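# Tie a tight knot in a rope with two arms

## Task

Form a knot in the rope and pull it tight, so it stays knotted once the robot lets go.

## Robot and tools

Robot: two arms, left_arm and right_arm, each with a two-finger parallel gripper. Scene frame: origin at table-top height midway between the nominal bases, +x out over the table, +y toward left_arm, +z up. Arm names do not match image sides. Calibrated bases: left_arm at (+0.050, +0.302, 0) m, right_arm at (+0.010, -0.355, 0) m, each yawed about 1 degree.

Frames: each arm reports its hand pose, velocities and Hand target in its own base frame. Fixed cameras and the table use the scene frame. Motion offsets are taken along the current Hand target's own axes. On the gripper, the fingers point along +z and open and close along y. end_effector_position is the point between the pads, about 1 cm short of the fingertips. Reported positions can be a few cm off, worse at long reach.

Number layout, shared by execute_actions and move: one row holds 14 numbers, each from -1 to 1. The first 7 are left_arm: dx, dy, dz, rx, ry, rz, opening. The next 7 are right_arm in the same order. dx to rz are offsets, not poses, counted from that arm's Hand target at the start of the action or move. 1.0 equals 0.6 m of travel or 180 degrees of turn. rx, ry, rz form a single rotation vector. The opening is absolute: +1 is fully open (0.094 m) and -1 is shut. To keep an arm still, send zeros for its six pose numbers plus its present opening. A 0 in the opening slot is a real command to half open.

execute_actions(actions, cameras): actions is a list of actions. Each action is a list of up to 15 rows, one per 1/30 s step. A shorter list repeats its final row. Within one action every row is measured from the same start pose, so rows do not add up. The next action starts from the new Hand target, so sending the same offset again moves the arm further. An empty list returns state and all camera images. cameras takes names, ["all"] or []. An unknown name invalidates the call.

move(target, speed, blend, opening_speed, grip_force, blocking, cameras): target is one 14-number row or up to 15 rows. Every row is an offset from the same starting Hand targets, not chained from the previous row. The move drives straight-line paths with no collision avoidance and stops after 10 s. speed is in m/s (0.002 to 2.9, default 0.25); turning is capped at twice that value in rad/s. blend is in metres; it rounds corners in a list, and 0 means stop at each row. opening_speed is the finger rate per second on the -1..1 scale, at least 0.2. grip_force is newtons per pad, 10 to 50, one value or one per arm; it stays set, and below 50 the fingers close slowly. blocking=false returns after about 0.5 s while the move continues. The result adds a move: line showing how it ended (done, off_target, moving, held, fault) and any limits (paced means a pose was clipped, held means steps were withheld). done means within 10 mm and 2 degrees; it does not tell you whether anything is touched.

wait(seconds 0 to 10): the arms hold their commands, and a running move continues. stop(): brakes a running move, needing some distance to do so. zoom_image(camera, region [x0,y0,x1,y1] in image pixels, at most 504 per side): enlarges part of a camera's latest image. Cameras are cam_high, cam_low, cam_left_wrist and cam_right_wrist, each 896x504. Their calibration is only roughly right. finished_scene(scene): ends the scene; call nothing else after it in that reply.

Result lines: end_effector_position and end_effector_quat_wxyz; Hand target, the base for the next offsets; Tool commands; grip_measured on the opening scale, reading up to about 2.5 mm wide when empty and narrower than a squeezed object; Joint positions, whose last value is the opening in metres; Joint velocities (possibly shown as within noise); joint torques, which include the arm's own weight; motor temperatures.

Control behaviour: each step limits commanded orientation to within 40 degrees of the measured one. Arms often sag or stop short. After each move, check where the gripper ended up and how it is tilted, then send the remaining distance as an offset. Small moves may go sideways or not happen at all. Keep paths away from an arm's own base, since passing close can flip its shoulder. Joint ranges are given in rad; the elbow is straight at 2.901.

Avoid: letting the rope leave the table or sink more than about a finger's width below the table top. Avoid dropping it or releasing it while it moves. Avoid hard or fast contact with the table or fixtures, including the camera stand behind the arms, and avoid contact with the wrist-camera cables. Never let the grippers, their housings or wrist cameras collide, and never have one gripper clamp the other arm's fingers; the clearance check does not guard against that. An arm blocked by something keeps pushing, which builds force and heat. To relieve it, command it back past its current position. Motors run hot from holding, reaching far or pushing: MOTOR HOT appears at 75 °C, the arm folds and goes idle at 90 °C, and it collapses at 100 °C. Loose objects may get nudged occasionally. Thinking time lets the scene keep running.

Each tool is called after ">>>" as name(argument=value, ...) on one line, values as JSON.

## Session

>>> execute_actions(actions=[])

Scene clock: 0.00 s.
left_arm: end_effector_position=(+0.3902, +0.0138, +0.0800) grip_measured=+1.000 end_effector_quat_wxyz=(+0.570, -0.036, +0.819, +0.051) | right_arm: end_effector_position=(+0.3941, +0.0140, +0.0795) grip_measured=+1.000 end_effector_quat_wxyz=(+0.562, -0.029, +0.827, -0.010)
Joint positions: left_arm=[-0.034 1.577 0.342 0.877 -0.156 -0.013 0.094] | right_arm=[0.048 1.568 0.367 0.823 0.029 -0.042 0.094]
Joint velocities: within noise
Joint torques (N m): no reading
Motor temperatures (°C): left_arm=[23 29 28 28 22 22 25] | right_arm=[24 27 29 30 23 25 24]
Heat: left arm: 29 °C; right arm: 30 °C.
Hand target: left_arm +0.3913, +0.0138, +0.0820; +0.571, -0.036, +0.818, +0.051 | right_arm +0.3958, +0.0141, +0.0827; +0.565, -0.029, +0.825, -0.010
Tool commands: left_gripper/opening=+1.0 right_gripper/opening=+1.0
camera_calibration:
cam_left_wrist: T_world_to_cam=[[0.158424, -0.986685, 0.0368017, -0.0539884], [-0.717961, -0.140704, -0.681715, 0.382608], [0.677816, 0.081578, -0.730692, -0.110381], [0, 0, 0, 1]] pos_world=[0.358068, 0.00956969, 0.182162]
cam_right_wrist: T_world_to_cam=[[0.0740553, -0.988651, 0.130712, -0.0317391], [-0.747905, -0.141761, -0.648493, 0.392787], [0.659662, -0.0497357, -0.749915, -0.100927], [0, 0, 0, 1]] pos_world=[0.362695, 0.0192832, 0.183182]

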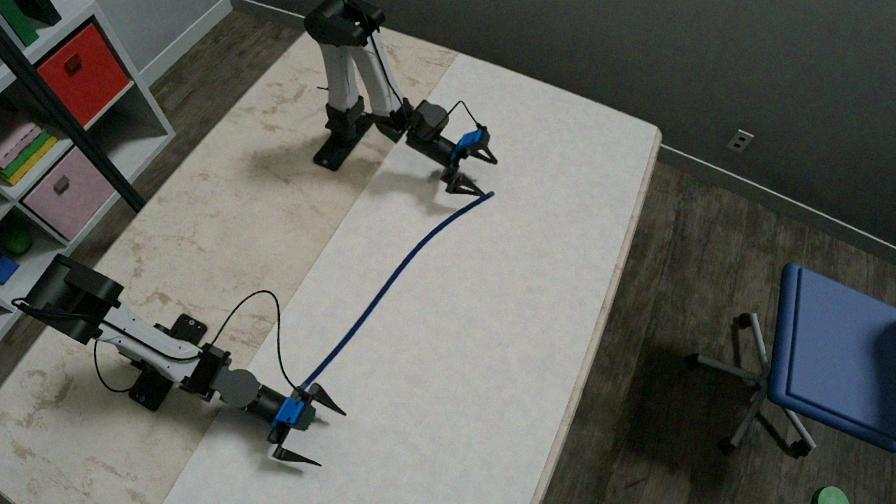

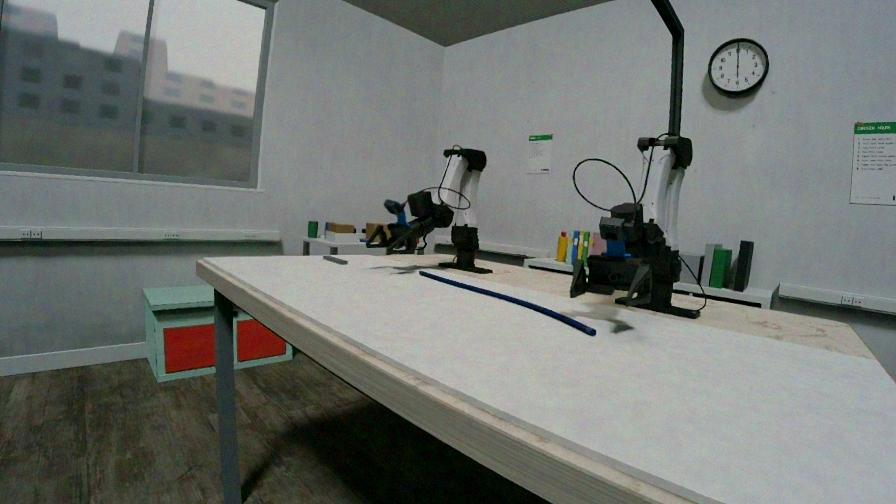

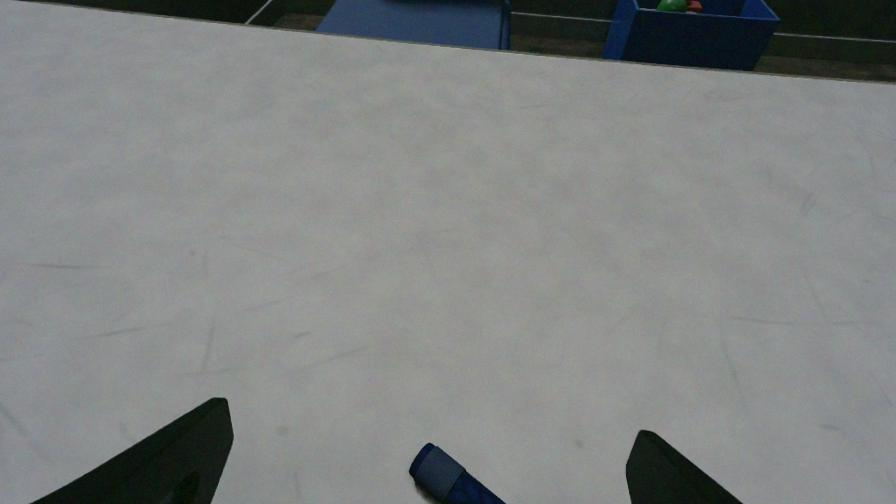

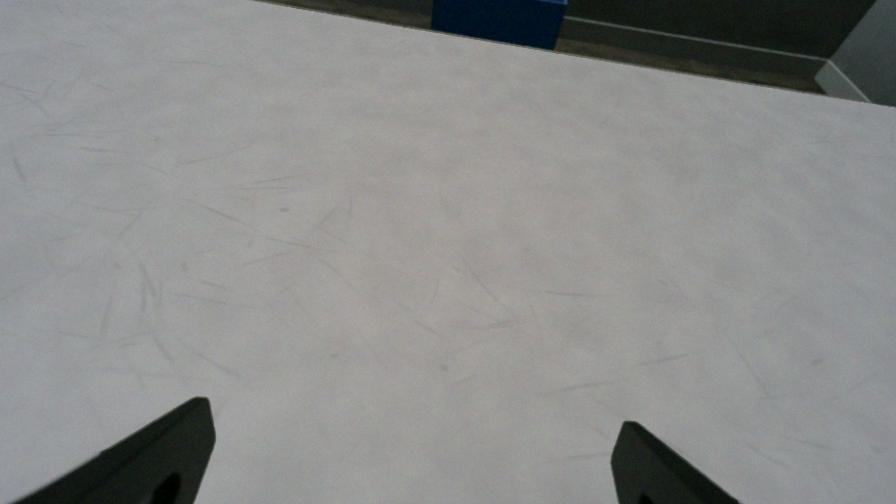

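>>> move(target=[-0.11,-0.013,-0.08,0.0346,0.387,0.0244,0.2,-0.055,-0.123,-0.198,-0.0068,0.382,0.0196,0.2], speed=0.4, cameras=["all"])

Scene clock: 73.97 s.
left_arm: end_effector_position=(+0.3663, +0.0001, +0.1582) grip_measured=+0.202 end_effector_quat_wxyz=(-0.001, -0.002, +1.000, +0.006) | right_arm: end_effector_position=(+0.2952, -0.0560, +0.1548) grip_measured=+0.202 end_effector_quat_wxyz=(-0.004, +0.003, +1.000, +0.005)
Joint positions: left_arm=[-0.005 1.955 1.906 -1.523 -0.012 -0.009 0.056] | right_arm=[-0.192 1.694 1.562 -1.45 -0.008 -0.187 0.056]
Joint torques (N m): left_arm=[0.7 -8.59 7.38 0.34 0.17 0.13] | right_arm=[-0.53 -6.95 8.38 0.36 0.07 -0.08]
Motor temperatures (°C): left_arm=[23 34 31 37 22 22 25] | right_arm=[24 30 33 37 23 25 24]
Heat: left arm: 37 °C; right arm: 37 °C.
Hand target: left_arm +0.3702, +0.0001, +0.1600; +0.001, +0.000, +1.000, +0.000 | right_arm +0.2995, -0.0595, +0.1601; +0.001, +0.000, +1.000, +0.000
Off the commanded pose: left_arm 0.004 m, 1 deg | right_arm 0.008 m, 1 deg.
move: done
camera_calibration:
cam_left_wrist: T_world_to_cam=[[0.0927553, -0.9954, -0.0240002, -0.0329595], [-0.888265, -0.0936147, 0.44969, 0.300201], [-0.449868, -0.0203926, -0.892862, 0.402893], [0, 0, 0, 1]] pos_world=[0.450964, 0.00351144, 0.22394]
cam_right_wrist: T_world_to_cam=[[0.0843114, -0.996313, -0.015871, -0.0842128], [-0.881213, -0.0819874, 0.465555, 0.227999], [-0.465139, -0.0252658, -0.884877, 0.371582], [0, 0, 0, 1]] pos_world=[0.380853, -0.055821, 0.221322]

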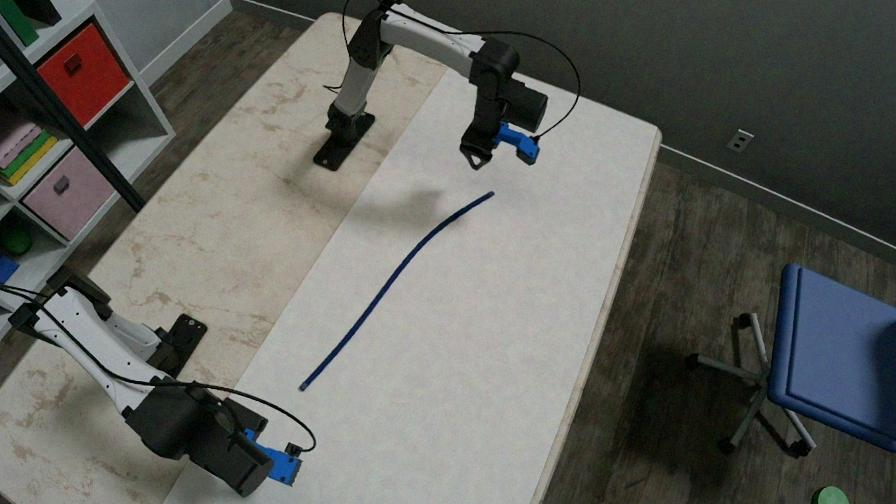

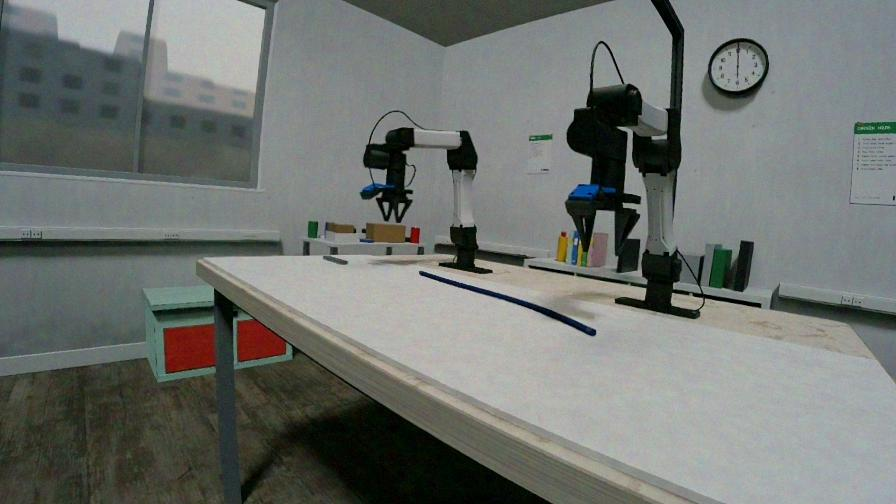

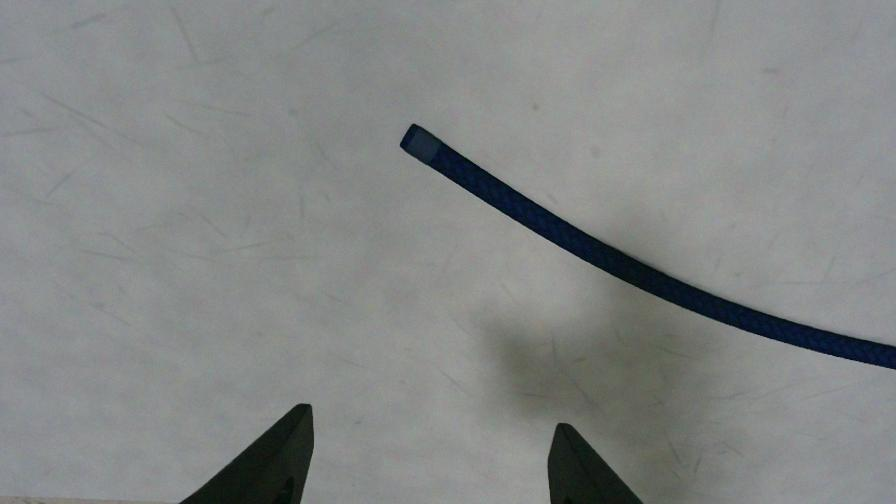

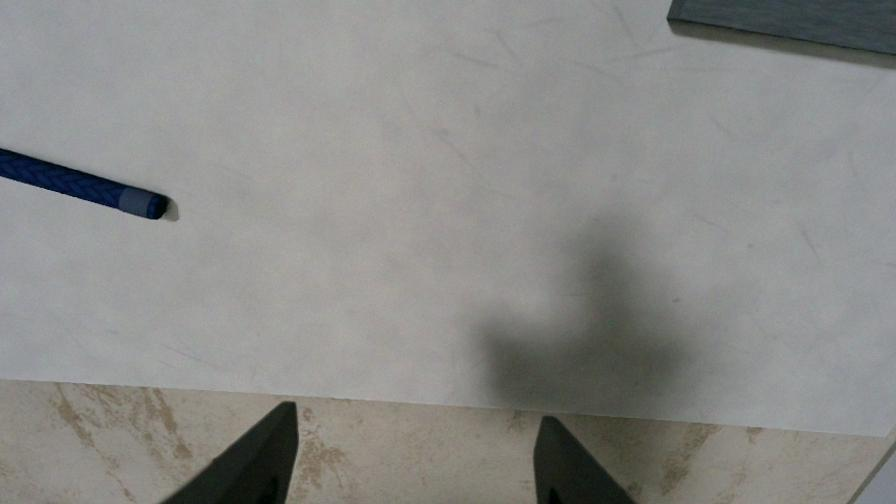

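>>> move(target=[[-0.037,-0.007,0.17,0,0,-0.339,0.2,0,0,0,0,0,0,0.2],[-0.037,-0.007,0.248,0,0,-0.339,-0.9,0,0,0,0,0,0,0.2]], speed=[0.4,0.15], cameras=["cam_high","cam_left_wrist"])

Scene clock: 99.07 s.
left_arm: end_effector_position=(+0.3935, -0.0012, +0.0214) grip_measured=-0.808 end_effector_quat_wxyz=(+0.006, -0.505, +0.863, +0.000) | right_arm: end_effector_position=(+0.2951, -0.0559, +0.1548) grip_measured=+0.202 end_effector_quat_wxyz=(-0.005, +0.002, +1.000, +0.005)
Joint positions: left_arm=[-0.005 2.085 1.547 -1.023 -0.005 -1.064 0.009] | right_arm=[-0.192 1.694 1.562 -1.45 -0.008 -0.187 0.056]
Joint torques (N m): left_arm=[-0.13 -9.46 3.63 0.7 0.03 -0.07] | right_arm=[-0.79 -6.83 8.53 0.29 0.15 -0.09]
Motor temperatures (°C): left_arm=[23 35 35 32 22 22 25] | right_arm=[24 31 36 33 23 25 24]
Heat: left arm: 35 °C; right arm: 36 °C.
Hand target: left_arm +0.3926, -0.0042, +0.0112; +0.001, -0.507, +0.862, -0.001 | right_arm +0.2995, -0.0595, +0.1601; +0.001, +0.000, +1.000, +0.000
Off the commanded pose: left_arm 0.011 m, 1 deg | right_arm 0.008 m, 1 deg.
move: off_target (left_arm); target 2's new opening was sent with left_arm's hand 0.011 m and 1 deg from that target
camera_calibration:
cam_left_wrist: T_world_to_cam=[[0.911852, -0.410488, -0.00501868, -0.36208], [-0.366248, -0.818979, 0.44174, 0.179687], [-0.185439, -0.400964, -0.897129, 0.188491], [0, 0, 0, 1]] pos_world=[0.430927, 0.074108, 0.0879083]
Images, in order (width x height): cam_high 896x504, cam_left_wrist 896x504.

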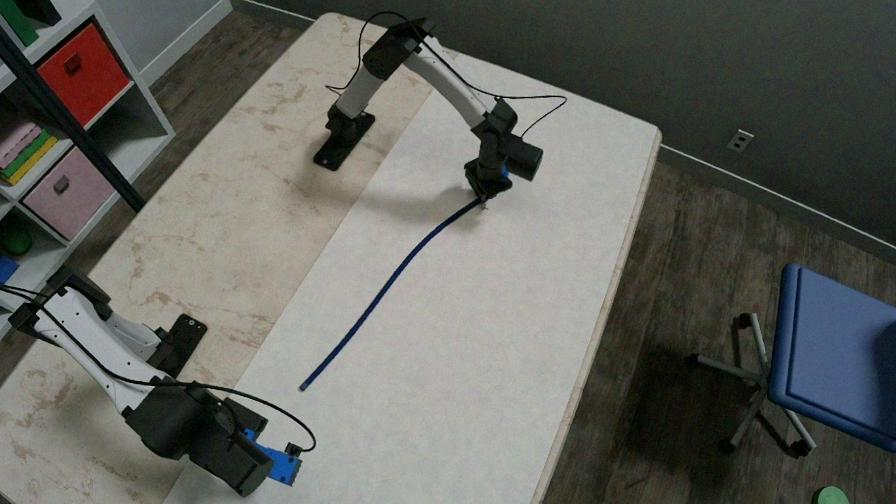

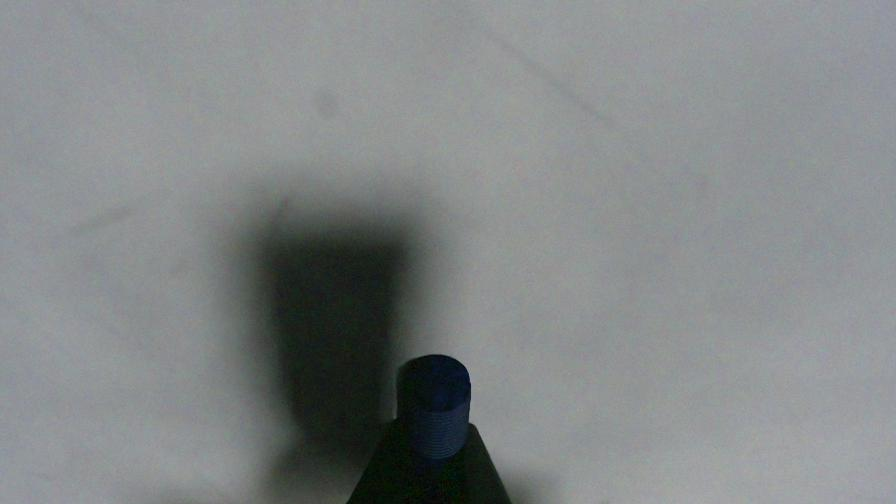

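>>> move(target=[[0.131,-0.162,-0.1,0,0,0.228,-0.9,0,0,0,0,0,0,0.2],[0.41,-0.279,-0.1,0,0,0.561,-0.9,0,0,0,0,0,0,0.2],[0.633,-0.288,-0.01,0,0,0.839,-0.9,0,0,0,0,0,0,0.2]], speed=0.3, blend=[0.04,0.04,0], cameras=["cam_high","cam_low"])

Scene clock: 116.00 s.
left_arm: end_effector_position=(+0.3582, -0.4126, +0.0279) grip_measured=-0.808 end_effector_quat_wxyz=(+0.072, +0.700, +0.711, -0.002) | right_arm: end_effector_position=(+0.2951, -0.0559, +0.1548) grip_measured=+0.202 end_effector_quat_wxyz=(-0.005, +0.002, +1.000, +0.005)
Joint positions: left_arm=[-0.858 2.8 2.846 -1.472 -0.008 0.697 0.009] | right_arm=[-0.192 1.694 1.562 -1.45 -0.008 -0.187 0.056]
Joint torques (N m): left_arm=[-0.13 -12.55 6.95 0.95 0.17 0.07] | right_arm=[-0.62 -6.64 8.58 0.36 0.15 -0.1]
Heat: left arm: 38 °C; right arm: 37 °C.
Hand target: left_arm +0.3594, -0.4201, +0.0174; +0.001, +0.707, +0.707, +0.000 | right_arm +0.2995, -0.0595, +0.1601; +0.001, +0.000, +1.000, +0.000
Off the commanded pose: left_arm 0.013 m, 8 deg | right_arm 0.008 m, 1 deg.
elbow stopped short (left arm): the move would have taken joint 3 (elbow) straighter than the controller allows.
move: off_target (left_arm)
Images, in order (width x height): cam_high 896x504, cam_low 896x504.

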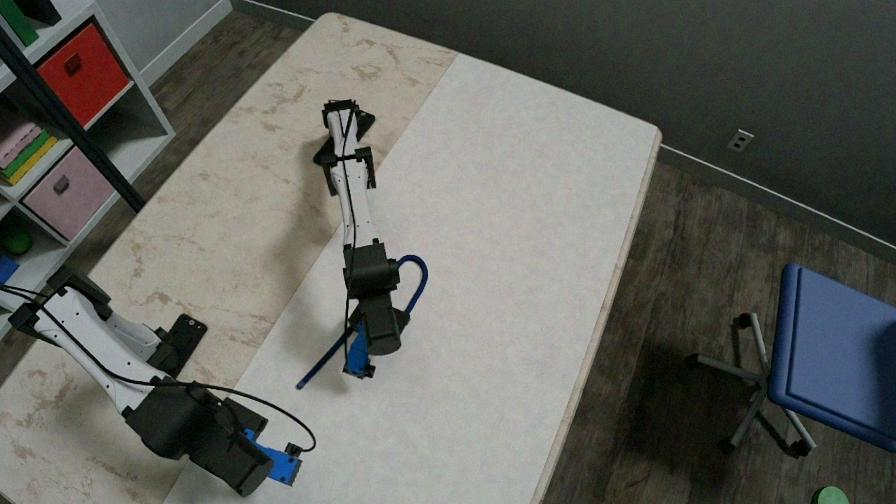

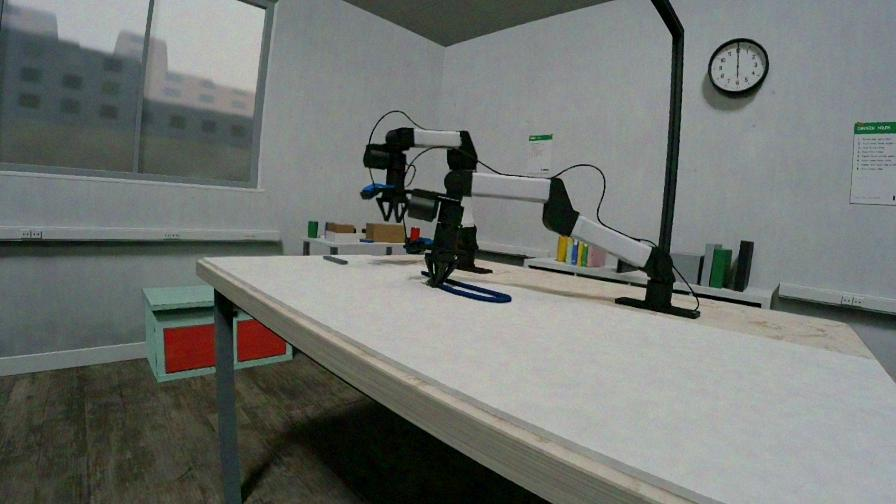

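>>> move(target=[[0,0,0,0,0,0,-0.3,0,0,0,0,0,0,0.2],[0,0,-0.16,0,0,0,-0.3,0,0,0,0,0,0,0.2],[0.55,0.018,-0.2,0,0,-0.5,-0.3,0,0,0,0,0,0,0.2]], speed=[0.2,0.2,0.5], blend=[0,0.02,0], cameras=["cam_high","cam_right_wrist"])

Scene clock: 124.17 s.
left_arm: end_effector_position=(+0.3729, -0.0877, +0.1309) grip_measured=-0.303 end_effector_quat_wxyz=(-0.009, +0.004, +1.000, +0.006) | right_arm: end_effector_position=(+0.2951, -0.0559, +0.1548) grip_measured=+0.202 end_effector_quat_wxyz=(-0.005, +0.002, +1.000, +0.005)
Joint positions: left_arm=[-0.235 2.032 1.907 -1.466 -0.008 -0.227 0.033] | right_arm=[-0.192 1.694 1.562 -1.45 -0.008 -0.187 0.056]
Joint torques (N m): left_arm=[-0.05 -13.42 3.79 0.5 0.11 -0.07] | right_arm=[-0.73 -6.54 8.31 0.28 0.12 -0.12]
Motor temperatures (°C): left_arm=[23 43 35 31 22 22 26] | right_arm=[24 32 37 32 23 25 23]
Heat: left arm: 43 °C; right arm: 37 °C.
Hand target: left_arm +0.3703, -0.0901, +0.1373; +0.001, +0.000, +1.000, +0.000 | right_arm +0.2995, -0.0595, +0.1601; +0.001, +0.000, +1.000, +0.000
Off the commanded pose: left_arm 0.007 m, 1 deg | right_arm 0.008 m, 1 deg.
elbow stopped short (left arm): the move would have taken joint 3 (elbow) straighter than the controller allows.
move: done
camera_calibration:
cam_right_wrist: T_world_to_cam=[[0.0846192, -0.996286, -0.0159511, -0.0842027], [-0.881037, -0.0822888, 0.465835, 0.227772], [-0.465418, -0.0253651, -0.884728, 0.371606], [0, 0, 0, 1]] pos_world=[0.380753, -0.055721, 0.221322]
Images, in order (width x height): cam_high 896x504, cam_right_wrist 896x504.

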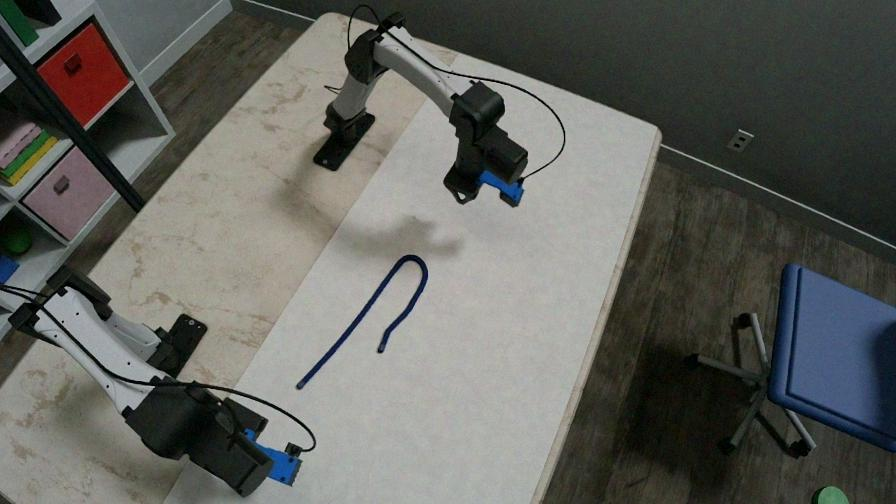

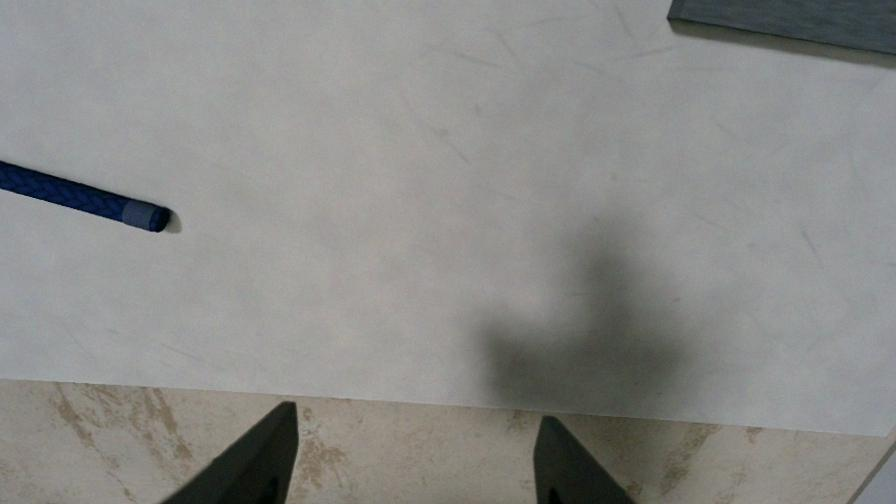

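>>> move(target=[0,0,0,0,0,0,-0.3,-0.1425,0.416,0.05,0,0,-0.5,-0.1], speed=0.4, cameras=["cam_right_wrist"])

Scene clock: 139.43 s.
left_arm: end_effector_position=(+0.3730, -0.0877, +0.1309) grip_measured=-0.303 end_effector_quat_wxyz=(-0.009, +0.004, +1.000, +0.006) | right_arm: end_effector_position=(+0.3816, +0.1897, +0.1290) grip_measured=-0.098 end_effector_quat_wxyz=(+0.000, +0.704, -0.710, -0.002)
Joint positions: left_arm=[-0.235 2.032 1.907 -1.466 -0.008 -0.227 0.033] | right_arm=[0.46 2.222 2.196 -1.547 -0.004 -1.103 0.042]
Joint torques (N m): left_arm=[-0.05 -13.42 3.77 0.5 0.11 -0.06] | right_arm=[-0.46 -10.77 8.02 0.3 0.11 -0.1]
Motor temperatures (°C): left_arm=[23 48 34 30 22 22 25] | right_arm=[24 32 39 32 23 25 23]
Heat: left arm: 48 °C; right arm: 39 °C.
Hand target: left_arm +0.3703, -0.0901, +0.1373; +0.001, +0.000, +1.000, +0.000 | right_arm +0.3851, +0.1900, +0.1301; +0.000, +0.707, -0.707, +0.001
Off the commanded pose: left_arm 0.007 m, 1 deg | right_arm 0.004 m, 1 deg.
move: done
camera_calibration:
cam_right_wrist: T_world_to_cam=[[0.996696, 0.0807756, -0.00851982, -0.400572], [0.0757775, -0.886973, 0.455561, 0.125107], [0.0292414, -0.454702, -0.890164, 0.288632], [0, 0, 0, 1]] pos_world=[0.381328, 0.274565, 0.196523]
Images, in order (width x height): cam_right_wrist 896x504.

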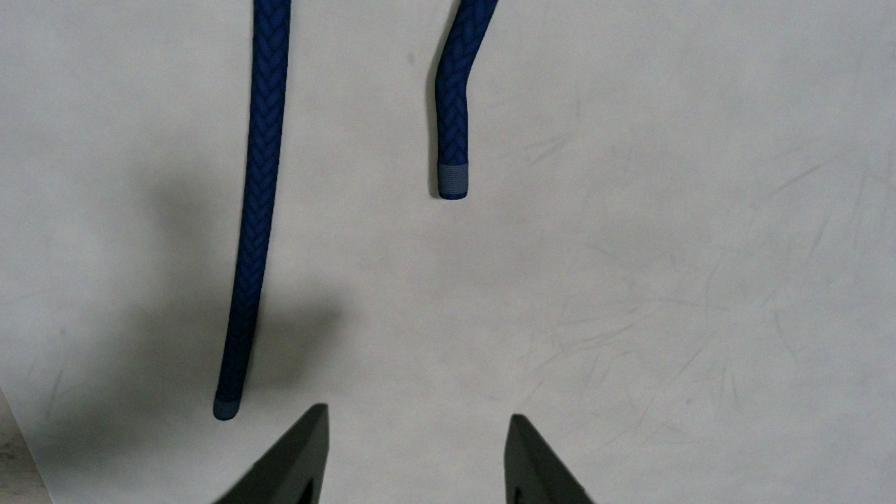

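>>> move(target=[[0,0,0,0,0,0,-0.3,-0.06,-0.009,0.133,0,0,-0.056,-0.1],[0,0,0,0,0,0,-0.3,-0.06,-0.009,0.197,0,0,-0.056,-0.9],[0,0,0,0,0,0,-0.3,0.008,0.033,0.117,0,0,0.278,-0.9],[0,0,0,0,0,0,-0.3,-0.1,0.125,0.1,0,0,0.528,-0.9],[0,0,0,0,0,0,-0.3,-0.267,0.183,0.187,0,0,0.806,-0.9]], speed=[0.3,0.15,0.2,0.2,0.2], blend=[0.01,0,0.03,0.03,0], cameras=["cam_high","cam_low","cam_left_wrist","cam_right_wrist"])

Scene clock: 180.40 s.
left_arm: end_effector_position=(+0.3730, -0.0877, +0.1309) grip_measured=-0.303 end_effector_quat_wxyz=(-0.009, +0.004, +1.000, +0.006) | right_arm: end_effector_position=(+0.2723, +0.3430, +0.0186) grip_measured=-0.824 end_effector_quat_wxyz=(-0.003, +0.461, +0.888, -0.006)
Joint positions: left_arm=[-0.235 2.032 1.907 -1.466 -0.008 -0.227 0.033] | right_arm=[0.899 2.287 1.863 -1.16 -0.003 1.856 0.008]
Joint torques (N m): left_arm=[-0.05 -13.44 3.78 0.5 0.11 -0.06] | right_arm=[0.01 -11.11 7.82 0.38 0.15 0.11]
Motor temperatures (°C): left_arm=[23 55 32 29 22 22 25] | right_arm=[24 39 40 31 23 25 24]
Heat: left arm: 55 °C; right arm: 40 °C.
Hand target: left_arm +0.3703, -0.0901, +0.1373; +0.001, +0.000, +1.000, +0.000 | right_arm +0.2756, +0.3502, +0.0178; +0.001, +0.462, +0.887, +0.000
Off the commanded pose: left_arm 0.007 m, 1 deg | right_arm 0.008 m, 1 deg.
move: done
camera_calibration:
cam_left_wrist: T_world_to_cam=[[0.0813638, -0.996334, -0.0264129, -0.117138], [-0.881604, -0.0843058, 0.464399, 0.306622], [-0.464923, -0.0144995, -0.885232, 0.384805], [0, 0, 0, 1]] pos_world=[0.458755, -0.085279, 0.195153]
cam_right_wrist: T_world_to_cam=[[-0.763025, -0.646314, 0.00842638, 0.423315], [-0.571298, 0.680445, 0.458926, -0.0418954], [-0.302344, 0.345358, -0.888435, 0.0790914], [0, 0, 0, 1]] pos_world=[0.322978, 0.274787, 0.0859274]

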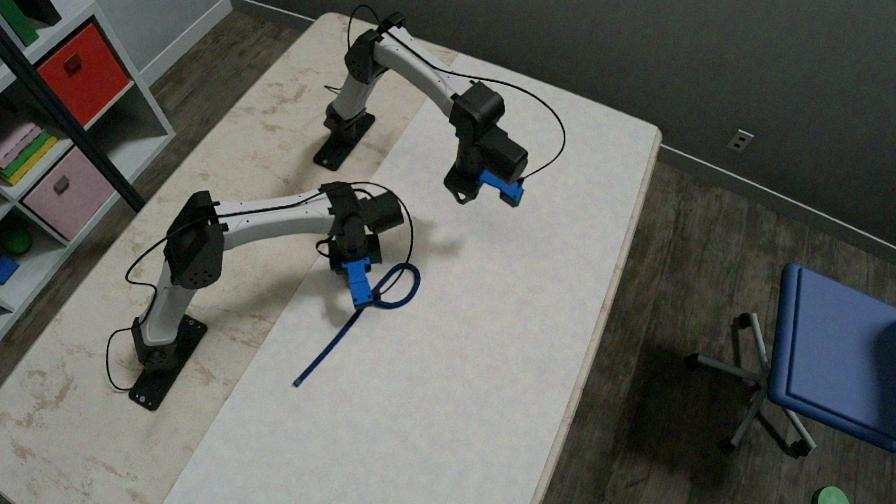

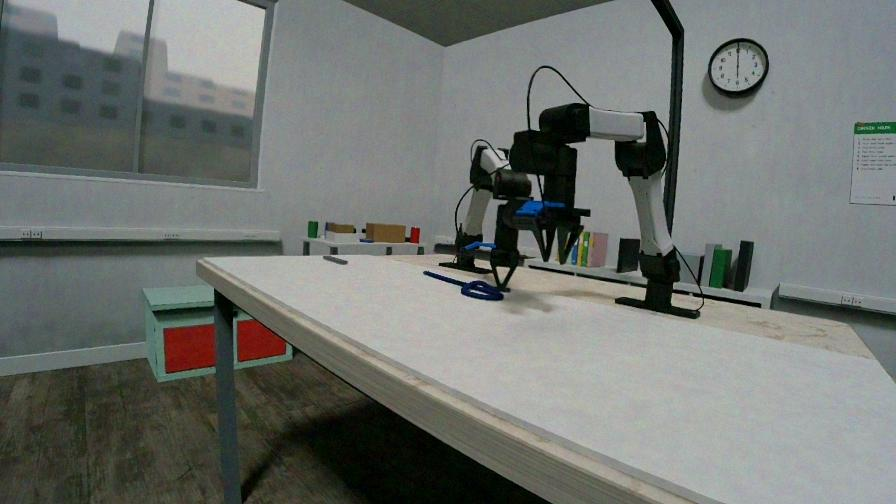

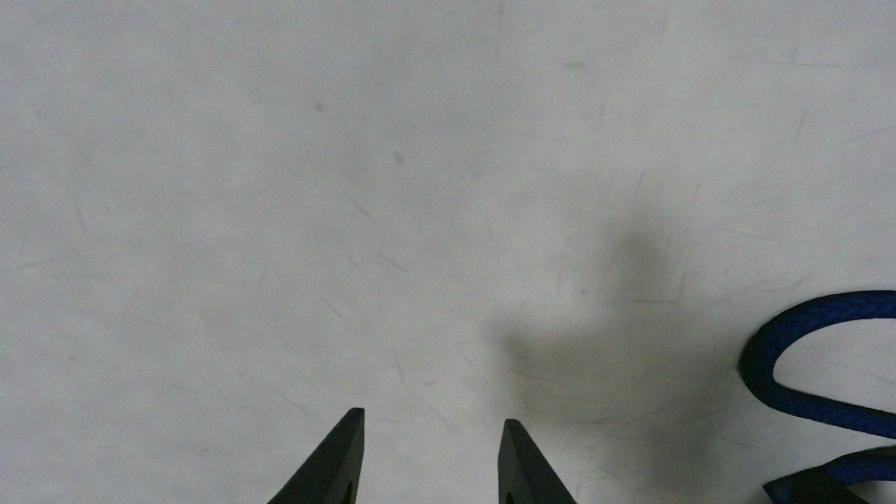

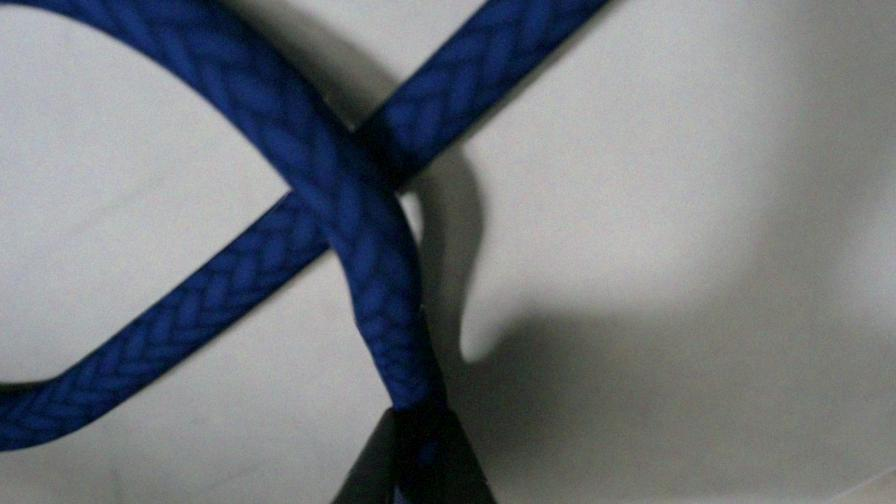

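>>> move(target=[[0,0,0,0,0,0,-0.3,0,0,0,0,0,0,-0.3],[0,0,0,0,0,0,-0.3,0,0,-0.18,0,0,0,-0.3],[0,0,0,0,0,0,-0.3,-0.433,-0.254,-0.2,0,0,-0.306,-0.3],[0.167,-0.33,0.02,0,0,0.5,-0.3,-0.433,-0.254,-0.2,0,0,-0.306,-0.3]], speed=[0.2,0.2,0.4,0.4], blend=[0,0.02,0.05,0], cameras=["cam_high","cam_left_wrist","cam_right_wrist"])

Scene clock: 196.60 s.
left_arm: end_effector_position=(+0.2676, -0.2845, +0.1243) grip_measured=-0.303 end_effector_quat_wxyz=(+0.000, +0.704, +0.710, +0.004) | right_arm: end_effector_position=(+0.3010, +0.0500, +0.1354) grip_measured=-0.302 end_effector_quat_wxyz=(-0.007, +0.002, +1.000, -0.006)
Joint positions: left_arm=[-0.819 2.04 1.892 -1.423 -0.008 0.742 0.033] | right_arm=[0.17 1.711 1.504 -1.379 0.01 0.175 0.033]
Joint torques (N m): left_arm=[0.36 -9.24 7.47 0.32 0.17 0.14] | right_arm=[-0.65 -10.11 4.94 0.51 -0.04 -0.11]
Motor temperatures (°C): left_arm=[23 56 32 29 22 22 25] | right_arm=[24 42 41 31 23 25 24]
Heat: left arm: 56 °C; right arm: 42 °C.
Hand target: left_arm +0.2700, -0.2880, +0.1251; +0.001, +0.707, +0.707, +0.000 | right_arm +0.2991, +0.0500, +0.1379; +0.001, +0.000, +1.000, +0.000
Off the commanded pose: left_arm 0.004 m, 1 deg | right_arm 0.003 m, 1 deg.
move: done
camera_calibration:
cam_left_wrist: T_world_to_cam=[[-0.995022, -0.0979303, -0.0184713, 0.237778], [-0.0956162, 0.885889, 0.453936, 0.267111], [-0.0280905, 0.453442, -0.890843, 0.344049], [0, 0, 0, 1]] pos_world=[0.271799, -0.369351, 0.189635]
cam_right_wrist: T_world_to_cam=[[0.0852506, -0.996339, 0.00633897, 0.0173], [-0.879119, -0.0722235, 0.471098, 0.248972], [-0.468916, -0.0457341, -0.882058, 0.361573], [0, 0, 0, 1]] pos_world=[0.386949, 0.0517546, 0.201528]
Images, in order (width x height): cam_high 896x504, cam_left_wrist 896x504, cam_right_wrist 896x504.

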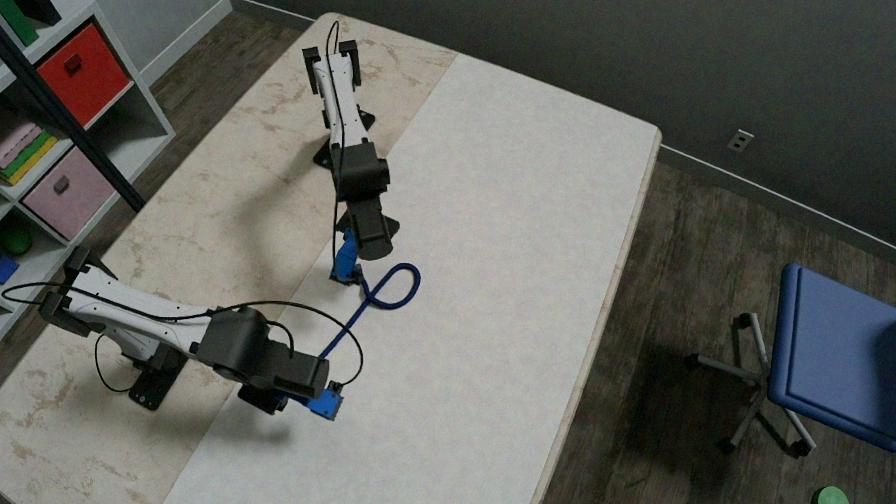

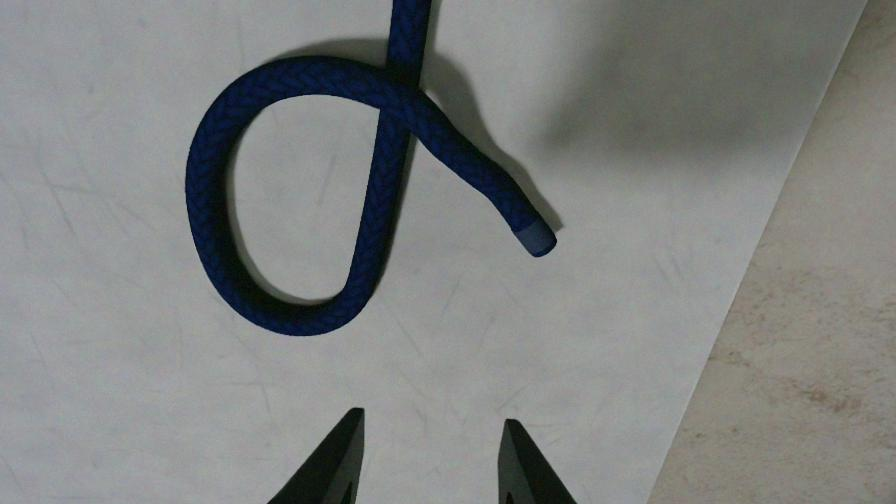

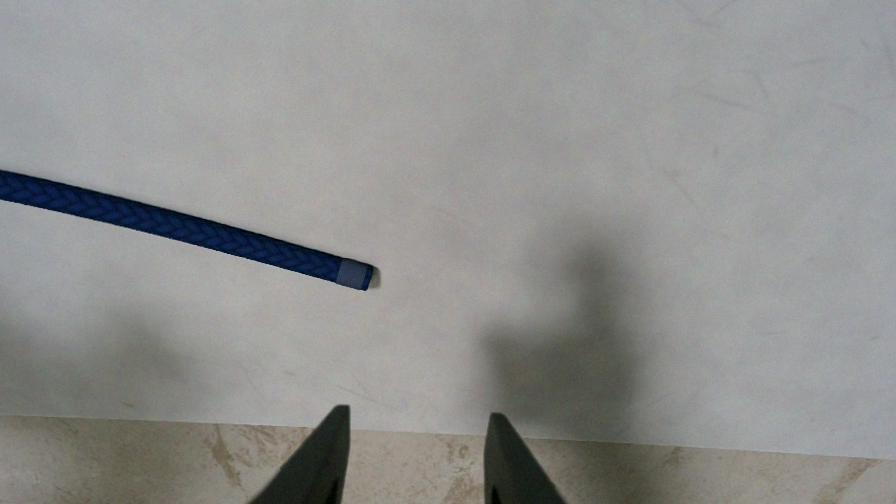

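>>> move(target=[[0.0025,0.055,0.125,0,0,0.063,-0.3,0,0,0,0,0,0,-0.3],[0.0025,0.055,0.1885,0,0,0.063,-0.9,0,0,0,0,0,0,-0.3],[0.0,0.05,0.09,0,0,0.063,-0.9,0,0,0,0,0,0,-0.3],[-0.049,-0.105,0.09,0,0,0.03,-0.9,0,0,0,0,0,0,-0.3],[-0.049,-0.105,0.172,0,0,0.03,-0.9,0,0,0,0,0,0,-0.3]], speed=[0.3,0.15,0.2,0.15,0.15], blend=[0.01,0,0.02,0.02,0], cameras=["cam_high","cam_left_wrist"])

Scene clock: 221.77 s.
left_arm: end_effector_position=(+0.2104, -0.3188, +0.0280) grip_measured=-0.812 end_effector_quat_wxyz=(+0.006, +0.742, +0.670, +0.003) | right_arm: end_effector_position=(+0.3010, +0.0500, +0.1354) grip_measured=-0.302 end_effector_quat_wxyz=(-0.007, +0.002, +1.000, -0.006)
Joint positions: left_arm=[-0.991 2.034 1.496 -1.022 -0.008 0.682 0.009] | right_arm=[0.17 1.711 1.504 -1.379 0.01 0.175 0.033]
Joint torques (N m): left_arm=[0.09 -9.99 3.7 0.56 0.17 -0.07] | right_arm=[-0.83 -10.06 4.9 0.47 -0.1 -0.1]
Motor temperatures (°C): left_arm=[23 49 35 28 22 22 25] | right_arm=[24 41 39 30 23 25 24]
Heat: left arm: 49 °C; right arm: 41 °C.
Hand target: left_arm +0.2071, -0.3174, +0.0218; +0.001, +0.740, +0.673, +0.001 | right_arm +0.2991, +0.0500, +0.1379; +0.001, +0.000, +1.000, +0.000
Off the commanded pose: left_arm 0.007 m, 1 deg | right_arm 0.003 m, 1 deg.
move: done; target 2's new opening was sent with left_arm's hand 0.012 m and 1 deg from that target
camera_calibration:
cam_left_wrist: T_world_to_cam=[[-0.999589, 0.0134679, -0.0253212, 0.212411], [0.000799537, 0.895627, 0.444806, 0.318915], [0.0286689, 0.444603, -0.895269, 0.257593], [0, 0, 0, 1]] pos_world=[0.204684, -0.403016, 0.0941381]
Images, in order (width x height): cam_high 896x504, cam_left_wrist 896x504.

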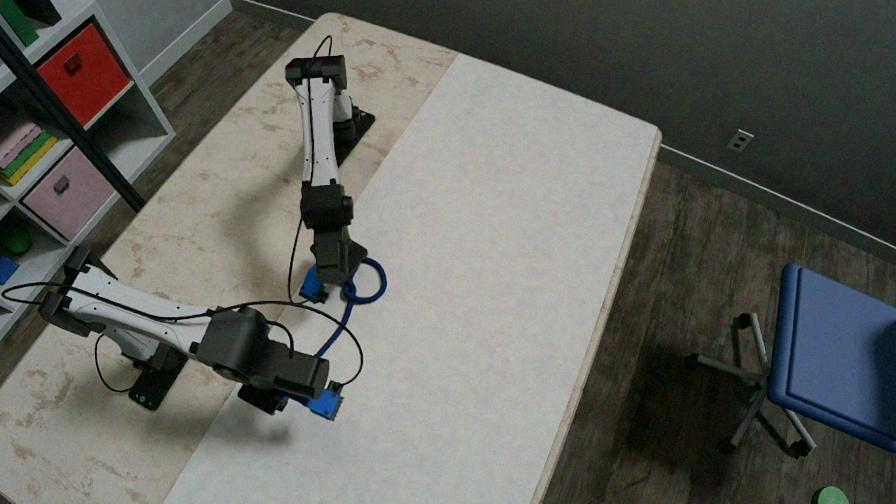

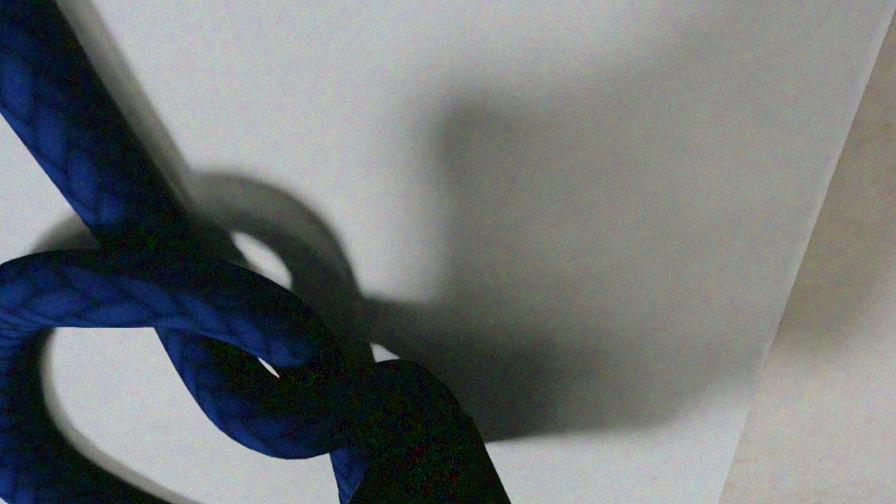

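>>> move(target=[[0,0,0.0,0,0,0,-0.4,0,0,0,0,0,0,-0.3],[-0.03,0,-0.19,0,0,0,-0.4,0,0,0,0,0,0,-0.3]], speed=[0.15,0.2], cameras=["cam_high","cam_left_wrist"])

Scene clock: 227.77 s.
left_arm: end_effector_position=(+0.2063, -0.3310, +0.1358) grip_measured=-0.402 end_effector_quat_wxyz=(+0.002, +0.741, +0.671, +0.004) | right_arm: end_effector_position=(+0.3010, +0.0500, +0.1354) grip_measured=-0.302 end_effector_quat_wxyz=(-0.007, +0.002, +1.000, -0.006)
Joint positions: left_arm=[-1.017 2.04 1.938 -1.466 -0.008 0.653 0.028] | right_arm=[0.17 1.711 1.504 -1.379 0.01 0.175 0.033]
Joint torques (N m): left_arm=[-0.13 -9.31 7.12 0.33 0.16 -0.06] | right_arm=[-0.79 -10.07 4.77 0.55 -0.06 -0.08]
Heat: left arm: 48 °C; right arm: 41 °C.
Hand target: left_arm +0.2053, -0.3353, +0.1359; +0.001, +0.740, +0.673, +0.001 | right_arm +0.2991, +0.0500, +0.1379; +0.001, +0.000, +1.000, +0.000
Off the commanded pose: left_arm 0.004 m, 0 deg | right_arm 0.003 m, 1 deg.
move: done
camera_calibration:
cam_left_wrist: T_world_to_cam=[[-0.999729, 0.0105778, -0.0207259, 0.209691], [0.0000981562, 0.892613, 0.450825, 0.280274], [0.0232689, 0.4507, -0.892372, 0.362342], [0, 0, 0, 1]] pos_world=[0.201176, -0.415702, 0.201336]
Images, in order (width x height): cam_high 896x504, cam_left_wrist 896x504.

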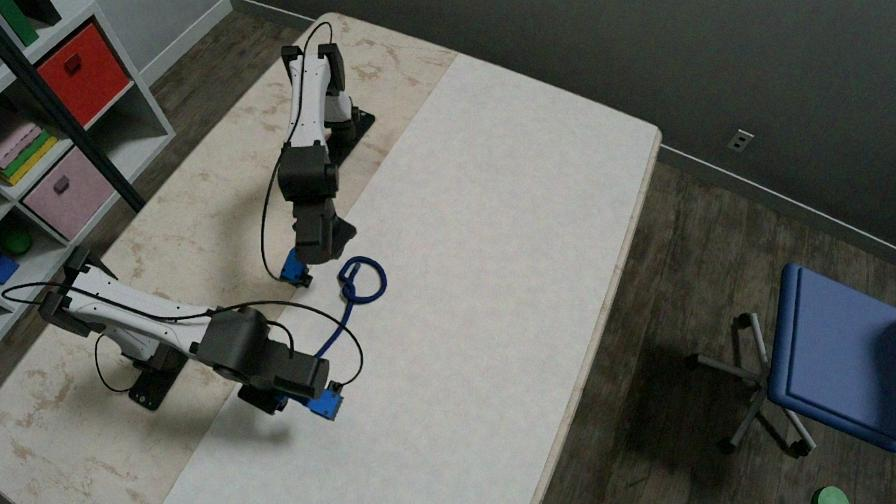

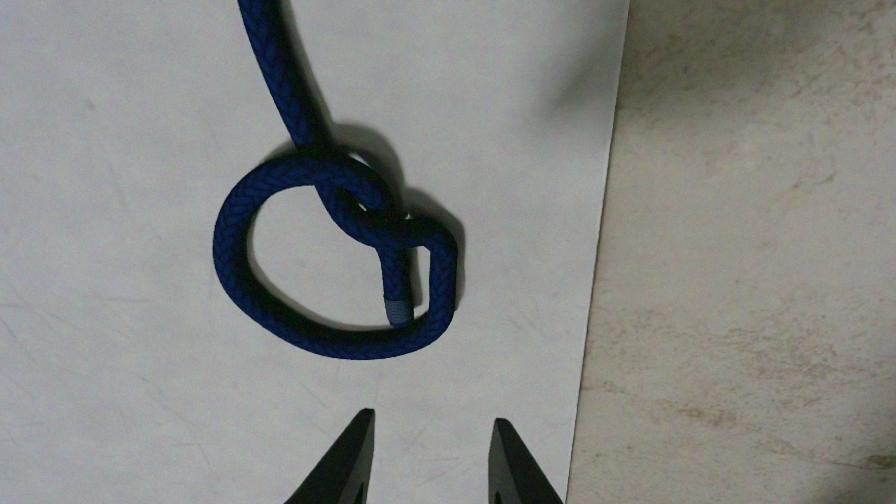

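>>> move(target=[[0.055,0.048,0.143,0,0,-0.09,-0.4,0,0,0,0,0,0,-0.3],[0.055,0.048,0.203,0,0,-0.09,-0.4,0,0,0,0,0,0,-0.3]], speed=[0.2,0.08], blend=[0.0,0], cameras=["cam_left_wrist","cam_low"])

Scene clock: 249.83 s.
left_arm: end_effector_position=(+0.2373, -0.3044, +0.0236) grip_measured=-0.402 end_effector_quat_wxyz=(+0.003, +0.642, +0.767, +0.003) | right_arm: end_effector_position=(+0.3010, +0.0500, +0.1354) grip_measured=-0.302 end_effector_quat_wxyz=(-0.007, +0.002, +1.000, -0.006)
Joint positions: left_arm=[-0.912 2.061 1.519 -1.026 -0.008 0.482 0.028] | right_arm=[0.17 1.711 1.504 -1.379 0.01 0.175 0.033]
Joint torques (N m): left_arm=[0.38 -9.31 3.81 0.77 0.15 -0.06] | right_arm=[-0.4 -10.14 4.93 0.54 -0.04 -0.06]
Heat: left arm: 45 °C; right arm: 40 °C.
Hand target: left_arm +0.2372, -0.3051, +0.0140; +0.001, +0.638, +0.770, +0.000 | right_arm +0.2991, +0.0500, +0.1379; +0.001, +0.000, +1.000, +0.000
Off the commanded pose: left_arm 0.009 m, 1 deg | right_arm 0.003 m, 1 deg.
move: done
camera_calibration:
cam_left_wrist: T_world_to_cam=[[-0.964713, -0.262476, -0.0208708, 0.146595], [-0.24355, 0.859407, 0.449558, 0.354798], [-0.100061, 0.438778, -0.893007, 0.275113], [0, 0, 0, 1]] pos_world=[0.255361, -0.387151, 0.0892352]
Images, in order (width x height): cam_low 896x504, cam_left_wrist 896x504.

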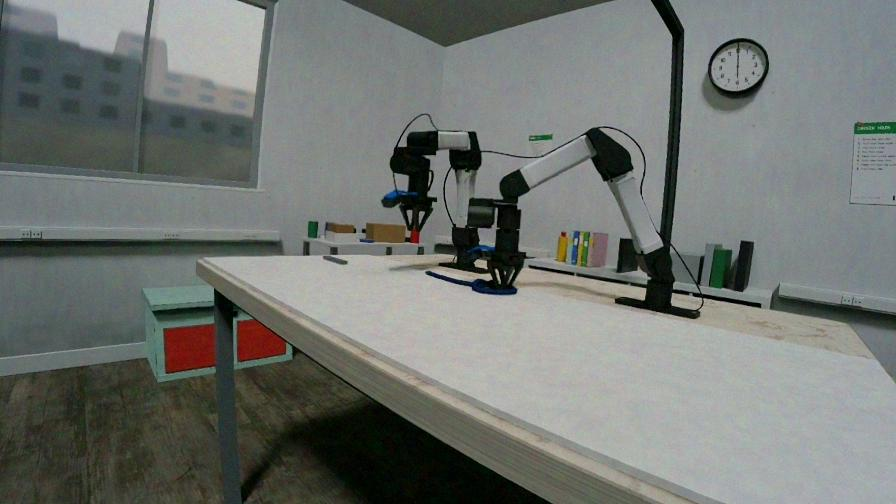

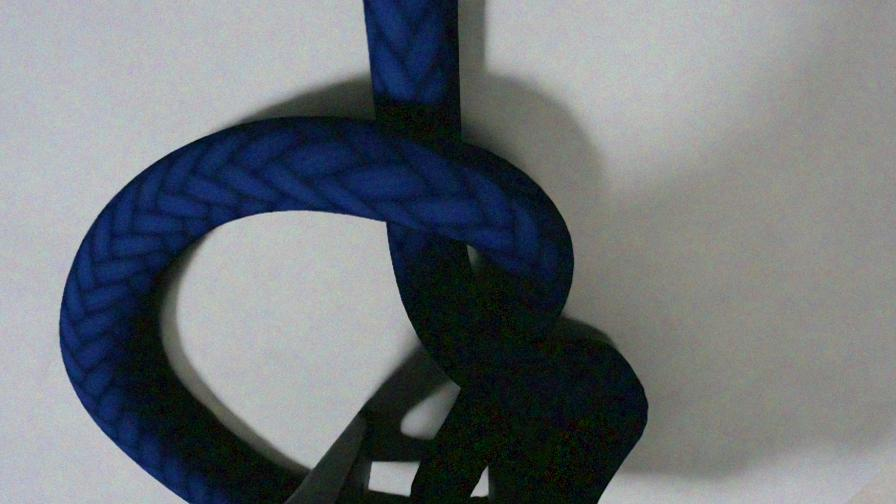

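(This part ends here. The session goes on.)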